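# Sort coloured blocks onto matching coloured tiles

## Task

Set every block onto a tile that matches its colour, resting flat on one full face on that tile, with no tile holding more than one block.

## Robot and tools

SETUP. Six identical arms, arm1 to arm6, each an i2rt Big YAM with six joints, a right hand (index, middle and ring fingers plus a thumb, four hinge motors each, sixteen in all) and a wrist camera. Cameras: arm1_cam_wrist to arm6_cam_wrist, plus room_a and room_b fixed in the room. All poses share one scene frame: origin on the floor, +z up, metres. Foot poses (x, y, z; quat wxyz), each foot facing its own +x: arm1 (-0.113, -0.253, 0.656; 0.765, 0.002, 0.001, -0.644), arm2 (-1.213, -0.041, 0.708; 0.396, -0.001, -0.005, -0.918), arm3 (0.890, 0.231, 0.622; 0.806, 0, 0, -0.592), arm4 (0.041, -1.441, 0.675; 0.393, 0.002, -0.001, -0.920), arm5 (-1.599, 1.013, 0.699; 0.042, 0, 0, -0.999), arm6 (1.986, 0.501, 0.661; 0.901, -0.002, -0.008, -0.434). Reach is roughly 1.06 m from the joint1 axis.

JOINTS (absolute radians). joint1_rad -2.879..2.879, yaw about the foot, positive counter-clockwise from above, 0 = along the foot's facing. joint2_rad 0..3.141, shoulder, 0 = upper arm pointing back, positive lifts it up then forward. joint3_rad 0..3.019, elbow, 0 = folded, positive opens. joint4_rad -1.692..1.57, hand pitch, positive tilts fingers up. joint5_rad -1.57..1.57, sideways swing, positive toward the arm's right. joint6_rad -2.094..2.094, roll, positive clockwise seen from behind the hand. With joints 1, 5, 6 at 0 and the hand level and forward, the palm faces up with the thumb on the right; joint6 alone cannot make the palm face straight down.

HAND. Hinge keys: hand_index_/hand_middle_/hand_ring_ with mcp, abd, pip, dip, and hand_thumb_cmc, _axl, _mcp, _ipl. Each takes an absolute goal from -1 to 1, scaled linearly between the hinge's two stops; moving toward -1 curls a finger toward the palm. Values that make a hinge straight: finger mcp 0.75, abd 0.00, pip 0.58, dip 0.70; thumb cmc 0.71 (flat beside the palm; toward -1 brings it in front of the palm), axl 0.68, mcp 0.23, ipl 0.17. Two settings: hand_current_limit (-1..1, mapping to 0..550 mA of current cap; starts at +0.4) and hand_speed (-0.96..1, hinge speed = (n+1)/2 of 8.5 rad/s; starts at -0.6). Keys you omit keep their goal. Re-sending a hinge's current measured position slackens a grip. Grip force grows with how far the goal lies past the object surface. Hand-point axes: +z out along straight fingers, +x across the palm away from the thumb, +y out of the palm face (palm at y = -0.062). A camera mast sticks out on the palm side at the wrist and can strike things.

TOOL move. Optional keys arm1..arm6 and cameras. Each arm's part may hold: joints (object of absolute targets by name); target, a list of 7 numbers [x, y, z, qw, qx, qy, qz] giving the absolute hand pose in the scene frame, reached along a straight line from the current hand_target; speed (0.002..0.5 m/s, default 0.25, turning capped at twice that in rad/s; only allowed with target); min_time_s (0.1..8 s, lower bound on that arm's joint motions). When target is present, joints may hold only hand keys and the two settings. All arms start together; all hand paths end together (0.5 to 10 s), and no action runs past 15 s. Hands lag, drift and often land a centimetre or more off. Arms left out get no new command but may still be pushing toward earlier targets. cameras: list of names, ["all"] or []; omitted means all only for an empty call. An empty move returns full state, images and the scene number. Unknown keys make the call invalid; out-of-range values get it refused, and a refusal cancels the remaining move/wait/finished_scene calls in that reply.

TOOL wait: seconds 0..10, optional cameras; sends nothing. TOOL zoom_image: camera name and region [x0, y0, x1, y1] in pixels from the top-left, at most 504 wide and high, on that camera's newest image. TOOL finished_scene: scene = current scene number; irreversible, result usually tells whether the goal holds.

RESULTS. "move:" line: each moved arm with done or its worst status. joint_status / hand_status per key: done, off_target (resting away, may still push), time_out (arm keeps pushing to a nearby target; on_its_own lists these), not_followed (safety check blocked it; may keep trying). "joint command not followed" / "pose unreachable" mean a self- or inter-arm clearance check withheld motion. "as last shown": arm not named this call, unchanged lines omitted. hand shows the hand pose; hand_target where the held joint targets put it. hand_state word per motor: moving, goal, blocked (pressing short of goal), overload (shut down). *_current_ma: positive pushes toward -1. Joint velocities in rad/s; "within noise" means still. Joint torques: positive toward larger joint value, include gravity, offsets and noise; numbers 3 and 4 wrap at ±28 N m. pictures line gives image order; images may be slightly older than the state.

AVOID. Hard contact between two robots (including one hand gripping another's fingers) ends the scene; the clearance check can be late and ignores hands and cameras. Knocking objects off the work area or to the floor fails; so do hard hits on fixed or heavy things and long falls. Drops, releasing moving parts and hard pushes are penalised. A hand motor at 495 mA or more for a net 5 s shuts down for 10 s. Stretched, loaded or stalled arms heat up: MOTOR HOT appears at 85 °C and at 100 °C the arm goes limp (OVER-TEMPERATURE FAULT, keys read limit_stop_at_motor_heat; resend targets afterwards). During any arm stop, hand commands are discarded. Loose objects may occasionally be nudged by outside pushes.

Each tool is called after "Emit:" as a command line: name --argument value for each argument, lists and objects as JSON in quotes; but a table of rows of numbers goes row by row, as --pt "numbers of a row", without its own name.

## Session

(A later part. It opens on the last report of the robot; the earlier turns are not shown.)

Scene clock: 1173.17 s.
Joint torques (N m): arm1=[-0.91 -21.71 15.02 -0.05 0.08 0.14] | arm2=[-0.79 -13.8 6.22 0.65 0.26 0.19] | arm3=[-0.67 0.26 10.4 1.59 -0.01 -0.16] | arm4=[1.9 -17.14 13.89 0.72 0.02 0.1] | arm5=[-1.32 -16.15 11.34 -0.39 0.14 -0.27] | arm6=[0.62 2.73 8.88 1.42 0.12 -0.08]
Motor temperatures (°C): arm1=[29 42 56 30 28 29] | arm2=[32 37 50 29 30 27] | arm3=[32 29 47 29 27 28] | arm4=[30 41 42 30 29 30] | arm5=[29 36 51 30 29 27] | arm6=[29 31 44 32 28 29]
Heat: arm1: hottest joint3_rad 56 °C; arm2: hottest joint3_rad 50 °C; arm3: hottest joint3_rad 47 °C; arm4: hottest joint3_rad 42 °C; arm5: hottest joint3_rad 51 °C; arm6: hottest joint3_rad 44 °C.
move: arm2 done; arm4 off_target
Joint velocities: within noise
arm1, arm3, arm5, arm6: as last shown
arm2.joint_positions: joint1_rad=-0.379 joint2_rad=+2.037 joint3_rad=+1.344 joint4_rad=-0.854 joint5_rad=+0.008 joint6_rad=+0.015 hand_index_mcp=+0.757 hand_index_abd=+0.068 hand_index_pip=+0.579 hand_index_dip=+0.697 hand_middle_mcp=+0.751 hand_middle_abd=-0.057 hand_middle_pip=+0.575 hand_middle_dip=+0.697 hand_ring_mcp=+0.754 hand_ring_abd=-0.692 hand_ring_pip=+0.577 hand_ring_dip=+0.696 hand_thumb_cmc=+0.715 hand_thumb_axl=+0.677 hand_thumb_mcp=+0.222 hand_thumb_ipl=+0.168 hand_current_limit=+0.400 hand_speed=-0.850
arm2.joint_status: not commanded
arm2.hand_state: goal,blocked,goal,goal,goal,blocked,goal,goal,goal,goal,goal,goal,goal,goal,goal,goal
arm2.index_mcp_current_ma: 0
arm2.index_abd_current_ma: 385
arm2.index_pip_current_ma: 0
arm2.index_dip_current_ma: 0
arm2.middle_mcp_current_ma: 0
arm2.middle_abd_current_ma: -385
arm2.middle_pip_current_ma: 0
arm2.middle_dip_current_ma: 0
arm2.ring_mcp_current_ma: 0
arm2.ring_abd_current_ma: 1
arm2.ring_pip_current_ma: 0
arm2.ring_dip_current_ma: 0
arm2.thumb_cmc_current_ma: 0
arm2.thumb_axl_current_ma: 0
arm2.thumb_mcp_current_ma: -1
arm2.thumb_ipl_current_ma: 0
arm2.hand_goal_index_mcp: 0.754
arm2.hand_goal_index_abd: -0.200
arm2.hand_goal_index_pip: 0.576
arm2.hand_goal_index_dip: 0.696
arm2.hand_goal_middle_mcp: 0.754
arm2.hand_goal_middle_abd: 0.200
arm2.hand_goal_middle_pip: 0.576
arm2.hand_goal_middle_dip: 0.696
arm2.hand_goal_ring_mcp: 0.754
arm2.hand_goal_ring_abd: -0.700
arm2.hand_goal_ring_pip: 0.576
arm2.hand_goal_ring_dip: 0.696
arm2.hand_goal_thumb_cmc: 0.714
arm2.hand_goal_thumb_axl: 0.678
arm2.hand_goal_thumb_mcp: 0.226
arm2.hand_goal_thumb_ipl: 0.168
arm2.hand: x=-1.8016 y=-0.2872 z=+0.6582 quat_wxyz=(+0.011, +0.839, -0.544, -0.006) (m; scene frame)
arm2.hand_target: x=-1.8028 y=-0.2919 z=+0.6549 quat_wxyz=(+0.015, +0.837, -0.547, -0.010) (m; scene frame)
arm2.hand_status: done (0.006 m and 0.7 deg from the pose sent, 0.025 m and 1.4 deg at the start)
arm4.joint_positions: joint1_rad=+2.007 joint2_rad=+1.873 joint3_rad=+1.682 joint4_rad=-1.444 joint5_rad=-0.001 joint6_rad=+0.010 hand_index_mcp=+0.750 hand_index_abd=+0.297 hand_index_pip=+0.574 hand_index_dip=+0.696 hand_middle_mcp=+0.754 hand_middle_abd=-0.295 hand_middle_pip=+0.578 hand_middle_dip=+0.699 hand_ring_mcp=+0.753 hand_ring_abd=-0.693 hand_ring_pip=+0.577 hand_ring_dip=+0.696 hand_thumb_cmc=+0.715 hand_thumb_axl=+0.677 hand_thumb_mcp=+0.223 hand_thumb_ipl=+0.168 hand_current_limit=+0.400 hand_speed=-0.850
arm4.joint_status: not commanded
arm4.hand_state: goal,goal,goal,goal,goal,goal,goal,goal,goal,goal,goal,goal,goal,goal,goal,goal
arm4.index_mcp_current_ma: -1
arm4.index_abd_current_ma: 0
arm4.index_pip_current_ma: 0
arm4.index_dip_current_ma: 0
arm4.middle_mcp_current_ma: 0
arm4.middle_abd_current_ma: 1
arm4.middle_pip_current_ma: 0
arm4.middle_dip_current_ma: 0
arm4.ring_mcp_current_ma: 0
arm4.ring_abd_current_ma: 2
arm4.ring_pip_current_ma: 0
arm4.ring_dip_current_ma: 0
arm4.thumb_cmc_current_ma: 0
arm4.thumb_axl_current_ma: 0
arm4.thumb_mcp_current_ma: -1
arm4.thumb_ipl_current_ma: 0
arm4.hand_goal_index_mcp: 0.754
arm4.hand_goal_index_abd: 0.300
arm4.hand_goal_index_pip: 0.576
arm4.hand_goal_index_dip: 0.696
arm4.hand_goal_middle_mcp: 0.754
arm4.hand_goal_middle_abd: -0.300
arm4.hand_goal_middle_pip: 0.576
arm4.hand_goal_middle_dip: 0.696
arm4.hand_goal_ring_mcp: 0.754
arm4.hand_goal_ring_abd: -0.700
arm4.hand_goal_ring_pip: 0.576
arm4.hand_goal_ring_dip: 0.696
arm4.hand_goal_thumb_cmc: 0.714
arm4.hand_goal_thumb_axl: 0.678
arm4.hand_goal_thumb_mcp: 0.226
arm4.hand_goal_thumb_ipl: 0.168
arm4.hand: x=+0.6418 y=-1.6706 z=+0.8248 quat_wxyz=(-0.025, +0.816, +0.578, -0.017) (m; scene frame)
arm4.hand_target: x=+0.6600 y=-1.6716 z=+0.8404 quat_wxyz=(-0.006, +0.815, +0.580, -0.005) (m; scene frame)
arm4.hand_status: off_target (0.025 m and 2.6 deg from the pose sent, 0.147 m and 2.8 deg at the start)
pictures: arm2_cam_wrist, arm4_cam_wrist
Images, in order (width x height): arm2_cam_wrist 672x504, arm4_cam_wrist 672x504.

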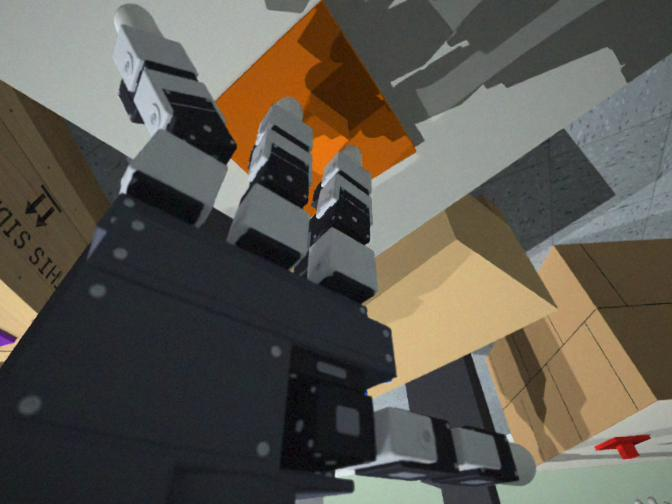

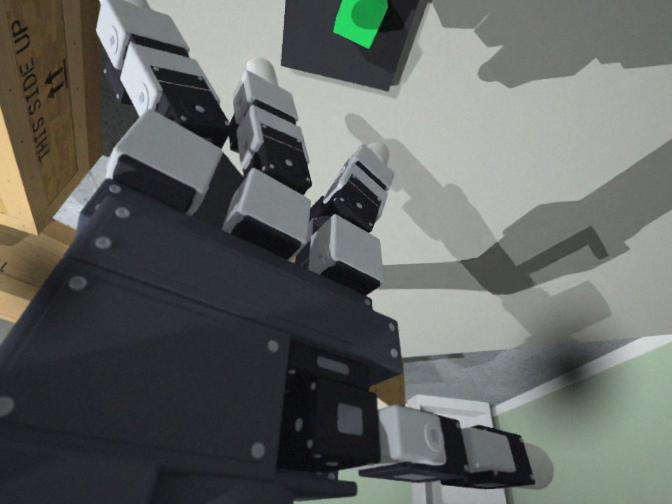

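Emit:
zoom_image --camera "arm4_cam_wrist" --region '[270, 0, 450, 120]'

Emit:
move --arm2 '{"target": [-1.803, -0.292, 0.64, 0.015, 0.837, -0.547, -0.01], "speed": 0.05}' --cameras '["arm2_cam_wrist"]'

Scaled by 2.800 from the camera's 672x504 image, which has a finer 960x720 frame.

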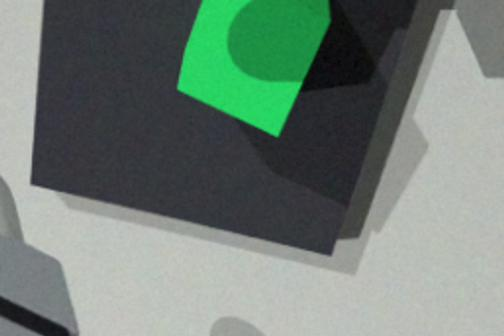

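Scene clock: 1185.87 s.
Joint torques (N m): arm1=[-0.91 -21.71 15.02 -0.05 0.09 0.15] | arm2=[-0.62 -12.22 5.71 1.07 0.22 0.15] | arm3=[-0.62 0.21 10.39 1.59 -0.01 -0.16] | arm4=[1.85 -16.97 13.71 0.7 0.04 0.08] | arm5=[-1.2 -16.15 11.34 -0.4 0.14 -0.27] | arm6=[0.67 2.67 8.88 1.43 0.12 -0.08]
Motor temperatures (°C): arm1=[29 42 56 30 28 29] | arm2=[32 37 48 29 30 27] | arm3=[32 29 47 29 27 28] | arm4=[30 42 44 30 29 30] | arm5=[29 36 51 30 29 27] | arm6=[29 31 44 32 28 29]
Heat: arm1: hottest joint3_rad 56 °C; arm2: hottest joint3_rad 48 °C; arm3: hottest joint3_rad 47 °C; arm4: hottest joint3_rad 44 °C; arm5: hottest joint3_rad 51 °C; arm6: hottest joint3_rad 44 °C.
move: arm2 off_target
Joint velocities: within noise
arm1, arm4, arm5: as last shown
arm2.joint_positions: joint1_rad=-0.379 joint2_rad=+2.039 joint3_rad=+1.344 joint4_rad=-0.830 joint5_rad=+0.009 joint6_rad=+0.018 hand_index_mcp=+0.783 hand_index_abd=+0.062 hand_index_pip=+0.597 hand_index_dip=+0.703 hand_middle_mcp=+0.746 hand_middle_abd=-0.057 hand_middle_pip=+0.572 hand_middle_dip=+0.696 hand_ring_mcp=+0.754 hand_ring_abd=-0.692 hand_ring_pip=+0.577 hand_ring_dip=+0.696 hand_thumb_cmc=+0.715 hand_thumb_axl=+0.677 hand_thumb_mcp=+0.222 hand_thumb_ipl=+0.168 hand_current_limit=+0.400 hand_speed=-0.850
arm2.joint_status: not commanded
arm2.hand_state: blocked,blocked,blocked,goal,goal,blocked,goal,goal,goal,goal,goal,goal,goal,goal,goal,goal
arm2.index_mcp_current_ma: 20
arm2.index_abd_current_ma: 385
arm2.index_pip_current_ma: 10
arm2.index_dip_current_ma: 1
arm2.middle_mcp_current_ma: -2
arm2.middle_abd_current_ma: -385
arm2.middle_pip_current_ma: 0
arm2.middle_dip_current_ma: 0
arm2.ring_mcp_current_ma: 0
arm2.ring_abd_current_ma: 1
arm2.ring_pip_current_ma: 0
arm2.ring_dip_current_ma: 0
arm2.thumb_cmc_current_ma: 0
arm2.thumb_axl_current_ma: 0
arm2.thumb_mcp_current_ma: -1
arm2.thumb_ipl_current_ma: 0
arm2.hand_goal_index_mcp: 0.754
arm2.hand_goal_index_abd: -0.200
arm2.hand_goal_index_pip: 0.576
arm2.hand_goal_index_dip: 0.696
arm2.hand_goal_middle_mcp: 0.754
arm2.hand_goal_middle_abd: 0.200
arm2.hand_goal_middle_pip: 0.576
arm2.hand_goal_middle_dip: 0.696
arm2.hand_goal_ring_mcp: 0.754
arm2.hand_goal_ring_abd: -0.700
arm2.hand_goal_ring_pip: 0.576
arm2.hand_goal_ring_dip: 0.696
arm2.hand_goal_thumb_cmc: 0.714
arm2.hand_goal_thumb_axl: 0.678
arm2.hand_goal_thumb_mcp: 0.226
arm2.hand_goal_thumb_ipl: 0.168
arm2.hand: x=-1.8065 y=-0.2890 z=+0.6593 quat_wxyz=(+0.020, +0.838, -0.545, -0.013) (m; scene frame)
arm2.hand_target: x=-1.8023 y=-0.2917 z=+0.6403 quat_wxyz=(+0.015, +0.837, -0.547, -0.010) (m; scene frame)
arm2.hand_status: off_target (0.020 m and 0.7 deg from the pose sent, 0.019 m and 0.7 deg at the start)
arm3.joint_positions: joint1_rad=-0.825 joint2_rad=+0.614 joint3_rad=+1.440 joint4_rad=-1.414 joint5_rad=-0.055 joint6_rad=+1.012 hand_index_mcp=+0.755 hand_index_abd=+0.000 hand_index_pip=+0.577 hand_index_dip=+0.696 hand_middle_mcp=+0.754 hand_middle_abd=+0.000 hand_middle_pip=+0.577 hand_middle_dip=+0.696 hand_ring_mcp=+0.754 hand_ring_abd=+0.000 hand_ring_pip=+0.577 hand_ring_dip=+0.696 hand_thumb_cmc=+0.715 hand_thumb_axl=+0.677 hand_thumb_mcp=+0.226 hand_thumb_ipl=+0.168 hand_current_limit=+0.400 hand_speed=-0.600
arm3.joint_status: not commanded
arm3.hand_state: goal,goal,goal,goal,goal,goal,goal,goal,goal,goal,goal,goal,goal,goal,goal,goal
arm3.index_mcp_current_ma: 3
arm3.index_abd_current_ma: 0
arm3.index_pip_current_ma: 3
arm3.index_dip_current_ma: 0
arm3.middle_mcp_current_ma: 2
arm3.middle_abd_current_ma: 0
arm3.middle_pip_current_ma: 3
arm3.middle_dip_current_ma: 0
arm3.ring_mcp_current_ma: 2
arm3.ring_abd_current_ma: 0
arm3.ring_pip_current_ma: 3
arm3.ring_dip_current_ma: 0
arm3.thumb_cmc_current_ma: 3
arm3.thumb_axl_current_ma: -4
arm3.thumb_mcp_current_ma: -2
arm3.thumb_ipl_current_ma: -2
arm3.hand_goal_index_mcp: 0.754
arm3.hand_goal_index_abd: 0.000
arm3.hand_goal_index_pip: 0.576
arm3.hand_goal_index_dip: 0.696
arm3.hand_goal_middle_mcp: 0.754
arm3.hand_goal_middle_abd: 0.000
arm3.hand_goal_middle_pip: 0.576
arm3.hand_goal_middle_dip: 0.696
arm3.hand_goal_ring_mcp: 0.754
arm3.hand_goal_ring_abd: 0.000
arm3.hand_goal_ring_pip: 0.576
arm3.hand_goal_ring_dip: 0.696
arm3.hand_goal_thumb_cmc: 0.714
arm3.hand_goal_thumb_axl: 0.678
arm3.hand_goal_thumb_mcp: 0.226
arm3.hand_goal_thumb_ipl: 0.168
arm3.hand: x=+0.7086 y=+0.0649 z=+1.1889 quat_wxyz=(+0.451, +0.644, -0.602, +0.139) (m; scene frame)
arm3.hand_target: x=+0.7101 y=+0.0676 z=+1.1978 quat_wxyz=(+0.460, +0.640, -0.599, +0.141) (m; scene frame)
arm3.hand_status: not commanded
arm6.joint_positions: joint1_rad=+0.669 joint2_rad=+0.623 joint3_rad=+1.484 joint4_rad=-1.349 joint5_rad=+0.057 joint6_rad=+1.147 hand_index_mcp=+0.754 hand_index_abd=+0.000 hand_index_pip=+0.577 hand_index_dip=+0.696 hand_middle_mcp=+0.754 hand_middle_abd=+0.000 hand_middle_pip=+0.577 hand_middle_dip=+0.696 hand_ring_mcp=+0.754 hand_ring_abd=+0.001 hand_ring_pip=+0.577 hand_ring_dip=+0.696 hand_thumb_cmc=+0.714 hand_thumb_axl=+0.677 hand_thumb_mcp=+0.226 hand_thumb_ipl=+0.168 hand_current_limit=+0.400 hand_speed=-0.600
arm6.joint_status: not commanded
arm6.hand_state: goal,goal,goal,goal,goal,goal,goal,goal,goal,goal,goal,goal,goal,goal,goal,goal
arm6.index_mcp_current_ma: 0
arm6.index_abd_current_ma: 0
arm6.index_pip_current_ma: 0
arm6.index_dip_current_ma: 0
arm6.middle_mcp_current_ma: 0
arm6.middle_abd_current_ma: 0
arm6.middle_pip_current_ma: 0
arm6.middle_dip_current_ma: 0
arm6.ring_mcp_current_ma: 0
arm6.ring_abd_current_ma: 0
arm6.ring_pip_current_ma: 0
arm6.ring_dip_current_ma: 0
arm6.thumb_cmc_current_ma: 0
arm6.thumb_axl_current_ma: 0
arm6.thumb_mcp_current_ma: 0
arm6.thumb_ipl_current_ma: 0
arm6.hand_goal_index_mcp: 0.754
arm6.hand_goal_index_abd: 0.000
arm6.hand_goal_index_pip: 0.576
arm6.hand_goal_index_dip: 0.696
arm6.hand_goal_middle_mcp: 0.754
arm6.hand_goal_middle_abd: 0.000
arm6.hand_goal_middle_pip: 0.576
arm6.hand_goal_middle_dip: 0.696
arm6.hand_goal_ring_mcp: 0.754
arm6.hand_goal_ring_abd: 0.000
arm6.hand_goal_ring_pip: 0.576
arm6.hand_goal_ring_dip: 0.696
arm6.hand_goal_thumb_cmc: 0.714
arm6.hand_goal_thumb_axl: 0.678
arm6.hand_goal_thumb_mcp: 0.226
arm6.hand_goal_thumb_ipl: 0.168
arm6.hand: x=+2.1751 y=+0.3624 z=+1.2605 quat_wxyz=(+0.193, +0.850, +0.071, +0.485) (m; scene frame)
arm6.hand_target: x=+2.1715 y=+0.3634 z=+1.2737 quat_wxyz=(+0.197, +0.842, +0.070, +0.498) (m; scene frame)
arm6.hand_status: not commanded
pictures: arm2_cam_wrist
Images, in order (width x height): arm2_cam_wrist 672x504.

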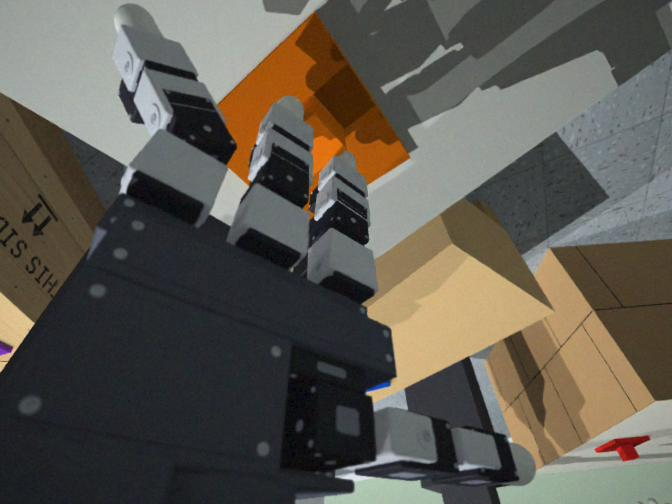

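Emit:
move --arm2 '{"target": [-1.800, -0.291, 0.645, 0.004, 0.837, -0.547, -0.001], "speed": 0.05}' --cameras '["arm2_cam_wrist"]'

Emit:
zoom_image --camera "arm2_cam_wrist" --region '[200, 0, 430, 184]'

Scene clock: 1194.63 s.
Joint torques (N m): arm1=[-0.91 -21.77 15.02 -0.03 0.09 0.15] | arm2=[-0.79 -12.75 6.89 -0.54 0.03 0.14] | arm3=[-0.67 0.21 10.39 1.61 -0.02 -0.16] | arm4=[1.9 -16.85 13.76 0.7 0.05 0.07] | arm5=[-1.26 -16.15 11.34 -0.39 0.14 -0.27] | arm6=[0.62 2.73 8.87 1.44 0.13 -0.08]
Motor temperatures (°C): arm1=[29 43 57 30 28 29] | arm2=[32 37 47 29 30 27] | arm3=[32 29 47 29 27 28] | arm4=[30 43 44 30 29 30] | arm5=[29 36 51 30 29 27] | arm6=[29 31 44 32 28 29]
Heat: arm1: hottest joint3_rad 57 °C; arm2: hottest joint3_rad 47 °C; arm3: hottest joint3_rad 47 °C; arm4: hottest joint3_rad 44 °C; arm5: hottest joint3_rad 51 °C; arm6: hottest joint3_rad 44 °C.
move: arm2 off_target
Joint velocities: within noise
arm1, arm3, arm4, arm5, arm6: as last shown
arm2.joint_positions: joint1_rad=-0.379 joint2_rad=+2.039 joint3_rad=+1.344 joint4_rad=-0.839 joint5_rad=+0.009 joint6_rad=+0.018 hand_index_mcp=+0.773 hand_index_abd=+0.062 hand_index_pip=+0.592 hand_index_dip=+0.703 hand_middle_mcp=+0.736 hand_middle_abd=-0.057 hand_middle_pip=+0.566 hand_middle_dip=+0.693 hand_ring_mcp=+0.754 hand_ring_abd=-0.692 hand_ring_pip=+0.577 hand_ring_dip=+0.696 hand_thumb_cmc=+0.715 hand_thumb_axl=+0.677 hand_thumb_mcp=+0.222 hand_thumb_ipl=+0.168 hand_current_limit=+0.400 hand_speed=-0.850
arm2.joint_status: not commanded
arm2.hand_state: goal,blocked,goal,goal,goal,blocked,goal,goal,goal,goal,goal,goal,goal,goal,goal,goal
arm2.index_mcp_current_ma: 9
arm2.index_abd_current_ma: 385
arm2.index_pip_current_ma: 6
arm2.index_dip_current_ma: 1
arm2.middle_mcp_current_ma: -8
arm2.middle_abd_current_ma: -385
arm2.middle_pip_current_ma: -3
arm2.middle_dip_current_ma: 0
arm2.ring_mcp_current_ma: 0
arm2.ring_abd_current_ma: 1
arm2.ring_pip_current_ma: 0
arm2.ring_dip_current_ma: 0
arm2.thumb_cmc_current_ma: 0
arm2.thumb_axl_current_ma: 0
arm2.thumb_mcp_current_ma: -1
arm2.thumb_ipl_current_ma: 0
arm2.hand_goal_index_mcp: 0.754
arm2.hand_goal_index_abd: -0.200
arm2.hand_goal_index_pip: 0.576
arm2.hand_goal_index_dip: 0.696
arm2.hand_goal_middle_mcp: 0.754
arm2.hand_goal_middle_abd: 0.200
arm2.hand_goal_middle_pip: 0.576
arm2.hand_goal_middle_dip: 0.696
arm2.hand_goal_ring_mcp: 0.754
arm2.hand_goal_ring_abd: -0.700
arm2.hand_goal_ring_pip: 0.576
arm2.hand_goal_ring_dip: 0.696
arm2.hand_goal_thumb_cmc: 0.714
arm2.hand_goal_thumb_axl: 0.678
arm2.hand_goal_thumb_mcp: 0.226
arm2.hand_goal_thumb_ipl: 0.168
arm2.hand: x=-1.8045 y=-0.2880 z=+0.6584 quat_wxyz=(+0.016, +0.838, -0.545, -0.010) (m; scene frame)
arm2.hand_target: x=-1.7996 y=-0.2908 z=+0.6451 quat_wxyz=(+0.004, +0.837, -0.547, -0.001) (m; scene frame)
arm2.hand_status: off_target (0.014 m and 1.8 deg from the pose sent, 0.016 m and 2.3 deg at the start)
pictures: arm2_cam_wrist
Images, in order (width x height): arm2_cam_wrist 672x504.

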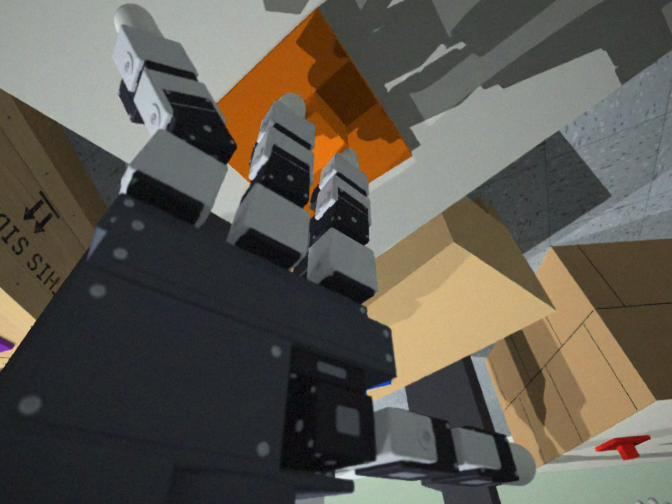

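Scaled by 2.191 from the camera's 672x504 image, which has a finer 960x720 frame.

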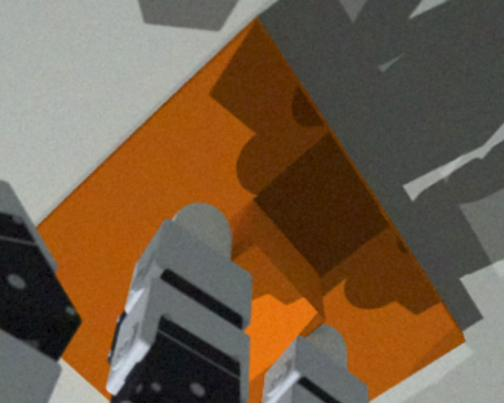

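Emit:
move --arm2 '{"joints": {"hand_index_abd": 0.15, "hand_middle_abd": -0.15}}'

Emit:
move --arm2 '{"joints": {"hand_index_abd": 0.32, "hand_middle_abd": -0.32}}' --cameras '["arm2_cam_wrist"]'

Emit:
zoom_image --camera "arm2_cam_wrist" --region '[200, 0, 430, 184]'

Scene clock: 1199.43 s.
Joint torques (N m): arm1=[-0.91 -21.71 15.02 -0.05 0.09 0.14] | arm2=[-0.62 -14.21 6.74 -0.32 0.1 0.15] | arm3=[-0.67 0.21 10.39 1.61 -0.02 -0.15] | arm4=[2.08 -17.2 13.82 0.69 0.02 0.07] | arm5=[-1.2 -16.09 11.32 -0.4 0.14 -0.27] | arm6=[0.62 2.73 8.87 1.43 0.12 -0.08]
Motor temperatures (°C): arm1=[29 43 57 30 28 29] | arm2=[32 37 46 29 30 27] | arm3=[32 29 47 29 27 28] | arm4=[30 43 45 30 29 30] | arm5=[29 36 51 30 29 27] | arm6=[29 31 44 32 28 29]
Heat: arm1: hottest joint3_rad 57 °C; arm2: hottest joint3_rad 46 °C; arm3: hottest joint3_rad 47 °C; arm4: hottest joint3_rad 45 °C; arm5: hottest joint3_rad 51 °C; arm6: hottest joint3_rad 44 °C.
move: arm2 done
Joint velocities: within noise
arm1, arm3, arm4, arm5, arm6: as last shown
arm2.joint_positions: joint1_rad=-0.379 joint2_rad=+2.059 joint3_rad=+1.344 joint4_rad=-0.845 joint5_rad=+0.008 joint6_rad=+0.018 hand_index_mcp=+0.755 hand_index_abd=+0.145 hand_index_pip=+0.579 hand_index_dip=+0.699 hand_middle_mcp=+0.751 hand_middle_abd=-0.146 hand_middle_pip=+0.574 hand_middle_dip=+0.695 hand_ring_mcp=+0.754 hand_ring_abd=-0.692 hand_ring_pip=+0.577 hand_ring_dip=+0.696 hand_thumb_cmc=+0.715 hand_thumb_axl=+0.677 hand_thumb_mcp=+0.222 hand_thumb_ipl=+0.168 hand_current_limit=+0.400 hand_speed=-0.850
arm2.joint_status: all done
arm2.hand_state: goal,goal,goal,goal,goal,goal,goal,goal,goal,goal,goal,goal,goal,goal,goal,goal
arm2.index_mcp_current_ma: 0
arm2.index_abd_current_ma: -1
arm2.index_pip_current_ma: 0
arm2.index_dip_current_ma: 0
arm2.middle_mcp_current_ma: 0
arm2.middle_abd_current_ma: 0
arm2.middle_pip_current_ma: 0
arm2.middle_dip_current_ma: 0
arm2.ring_mcp_current_ma: 0
arm2.ring_abd_current_ma: 1
arm2.ring_pip_current_ma: 0
arm2.ring_dip_current_ma: 0
arm2.thumb_cmc_current_ma: 0
arm2.thumb_axl_current_ma: 0
arm2.thumb_mcp_current_ma: -1
arm2.thumb_ipl_current_ma: 0
arm2.hand_goal_index_mcp: 0.754
arm2.hand_goal_index_abd: 0.150
arm2.hand_goal_index_pip: 0.576
arm2.hand_goal_index_dip: 0.696
arm2.hand_goal_middle_mcp: 0.754
arm2.hand_goal_middle_abd: -0.150
arm2.hand_goal_middle_pip: 0.576
arm2.hand_goal_middle_dip: 0.696
arm2.hand_goal_ring_mcp: 0.754
arm2.hand_goal_ring_abd: -0.700
arm2.hand_goal_ring_pip: 0.576
arm2.hand_goal_ring_dip: 0.696
arm2.hand_goal_thumb_cmc: 0.714
arm2.hand_goal_thumb_axl: 0.678
arm2.hand_goal_thumb_mcp: 0.226
arm2.hand_goal_thumb_ipl: 0.168
arm2.hand: x=-1.7997 y=-0.2862 z=+0.6454 quat_wxyz=(+0.006, +0.838, -0.545, -0.003) (m; scene frame)
arm2.hand_target: x=-1.7996 y=-0.2908 z=+0.6451 quat_wxyz=(+0.004, +0.837, -0.547, -0.001) (m; scene frame)
arm2.hand_status: not commanded
pictures: none

Scene clock: 1200.13 s.
Joint torques (N m): arm1=[-0.85 -21.66 15.02 -0.05 0.09 0.14] | arm2=[-0.91 -14.04 6.75 -0.4 0.1 0.15] | arm3=[-0.67 0.21 10.39 1.59 -0.02 -0.16] | arm4=[1.85 -16.85 13.71 0.73 0.02 0.07] | arm5=[-1.26 -16.15 11.34 -0.39 0.13 -0.27] | arm6=[0.62 2.73 8.87 1.43 0.12 -0.09]
Motor temperatures (°C): arm1=[29 43 57 30 28 29] | arm2=[32 37 46 29 30 27] | arm3=[32 29 47 29 27 28] | arm4=[30 43 45 30 29 30] | arm5=[29 36 51 30 29 27] | arm6=[29 31 44 32 28 29]
Heat: arm1: hottest joint3_rad 57 °C; arm2: hottest joint3_rad 46 °C; arm3: hottest joint3_rad 47 °C; arm4: hottest joint3_rad 45 °C; arm5: hottest joint3_rad 51 °C; arm6: hottest joint3_rad 44 °C.
move: arm2 done
Joint velocities: within noise
arm1, arm3, arm4, arm6: as last shown
arm2.joint_positions: joint1_rad=-0.379 joint2_rad=+2.059 joint3_rad=+1.344 joint4_rad=-0.845 joint5_rad=+0.008 joint6_rad=+0.018 hand_index_mcp=+0.755 hand_index_abd=+0.313 hand_index_pip=+0.579 hand_index_dip=+0.699 hand_middle_mcp=+0.751 hand_middle_abd=-0.314 hand_middle_pip=+0.574 hand_middle_dip=+0.695 hand_ring_mcp=+0.754 hand_ring_abd=-0.692 hand_ring_pip=+0.577 hand_ring_dip=+0.696 hand_thumb_cmc=+0.715 hand_thumb_axl=+0.677 hand_thumb_mcp=+0.222 hand_thumb_ipl=+0.168 hand_current_limit=+0.400 hand_speed=-0.850
arm2.joint_status: all done
arm2.hand_state: goal,goal,goal,goal,goal,goal,goal,goal,goal,goal,goal,goal,goal,goal,goal,goal
arm2.index_mcp_current_ma: 0
arm2.index_abd_current_ma: -1
arm2.index_pip_current_ma: 0
arm2.index_dip_current_ma: 0
arm2.middle_mcp_current_ma: 0
arm2.middle_abd_current_ma: 1
arm2.middle_pip_current_ma: 0
arm2.middle_dip_current_ma: 0
arm2.ring_mcp_current_ma: 0
arm2.ring_abd_current_ma: 1
arm2.ring_pip_current_ma: 0
arm2.ring_dip_current_ma: 0
arm2.thumb_cmc_current_ma: 0
arm2.thumb_axl_current_ma: 0
arm2.thumb_mcp_current_ma: -1
arm2.thumb_ipl_current_ma: 0
arm2.hand_goal_index_mcp: 0.754
arm2.hand_goal_index_abd: 0.320
arm2.hand_goal_index_pip: 0.576
arm2.hand_goal_index_dip: 0.696
arm2.hand_goal_middle_mcp: 0.754
arm2.hand_goal_middle_abd: -0.320
arm2.hand_goal_middle_pip: 0.576
arm2.hand_goal_middle_dip: 0.696
arm2.hand_goal_ring_mcp: 0.754
arm2.hand_goal_ring_abd: -0.700
arm2.hand_goal_ring_pip: 0.576
arm2.hand_goal_ring_dip: 0.696
arm2.hand_goal_thumb_cmc: 0.714
arm2.hand_goal_thumb_axl: 0.678
arm2.hand_goal_thumb_mcp: 0.226
arm2.hand_goal_thumb_ipl: 0.168
arm2.hand: x=-1.7997 y=-0.2862 z=+0.6454 quat_wxyz=(+0.006, +0.838, -0.545, -0.003) (m; scene frame)
arm2.hand_target: x=-1.7996 y=-0.2908 z=+0.6451 quat_wxyz=(+0.004, +0.837, -0.547, -0.001) (m; scene frame)
arm2.hand_status: not commanded
arm5.joint_positions: joint1_rad=-0.287 joint2_rad=+1.761 joint3_rad=+1.445 joint4_rad=-1.289 joint5_rad=+0.000 joint6_rad=-0.037 hand_index_mcp=+0.754 hand_index_abd=+0.293 hand_index_pip=+0.577 hand_index_dip=+0.695 hand_middle_mcp=+0.754 hand_middle_abd=-0.294 hand_middle_pip=+0.578 hand_middle_dip=+0.696 hand_ring_mcp=+0.754 hand_ring_abd=-0.691 hand_ring_pip=+0.577 hand_ring_dip=+0.696 hand_thumb_cmc=+0.715 hand_thumb_axl=+0.677 hand_thumb_mcp=+0.223 hand_thumb_ipl=+0.168 hand_current_limit=+0.400 hand_speed=-0.850
arm5.joint_status: not commanded
arm5.hand_state: goal,goal,goal,goal,goal,goal,goal,goal,goal,goal,goal,goal,goal,goal,goal,goal
arm5.index_mcp_current_ma: 0
arm5.index_abd_current_ma: -16
arm5.index_pip_current_ma: 1
arm5.index_dip_current_ma: -2
arm5.middle_mcp_current_ma: 0
arm5.middle_abd_current_ma: 15
arm5.middle_pip_current_ma: 5
arm5.middle_dip_current_ma: 0
arm5.ring_mcp_current_ma: 0
arm5.ring_abd_current_ma: 23
arm5.ring_pip_current_ma: 1
arm5.ring_dip_current_ma: 0
arm5.thumb_cmc_current_ma: 3
arm5.thumb_axl_current_ma: -2
arm5.thumb_mcp_current_ma: -10
arm5.thumb_ipl_current_ma: -1
arm5.hand_goal_index_mcp: 0.754
arm5.hand_goal_index_abd: 0.300
arm5.hand_goal_index_pip: 0.576
arm5.hand_goal_index_dip: 0.696
arm5.hand_goal_middle_mcp: 0.754
arm5.hand_goal_middle_abd: -0.300
arm5.hand_goal_middle_pip: 0.576
arm5.hand_goal_middle_dip: 0.696
arm5.hand_goal_ring_mcp: 0.754
arm5.hand_goal_ring_abd: -0.700
arm5.hand_goal_ring_pip: 0.576
arm5.hand_goal_ring_dip: 0.696
arm5.hand_goal_thumb_cmc: 0.714
arm5.hand_goal_thumb_axl: 0.678
arm5.hand_goal_thumb_mcp: 0.226
arm5.hand_goal_thumb_ipl: 0.168
arm5.hand: x=-2.1827 y=+1.1543 z=+0.8193 quat_wxyz=(-0.011, +0.646, -0.763, +0.014) (m; scene frame)
arm5.hand_target: x=-2.1931 y=+1.1639 z=+0.8400 quat_wxyz=(+0.000, +0.646, -0.763, +0.000) (m; scene frame)
arm5.hand_status: not commanded
pictures: arm2_cam_wrist
Images, in order (width x height): arm2_cam_wrist 672x504.

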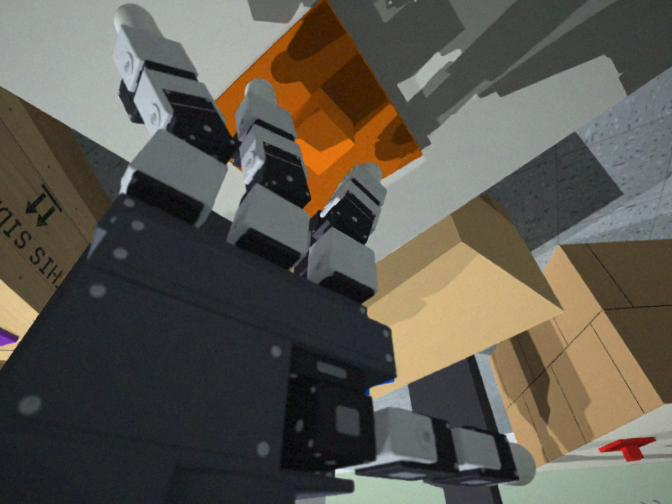

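Scaled by 2.191 from the camera's 672x504 image, which has a finer 960x720 frame.

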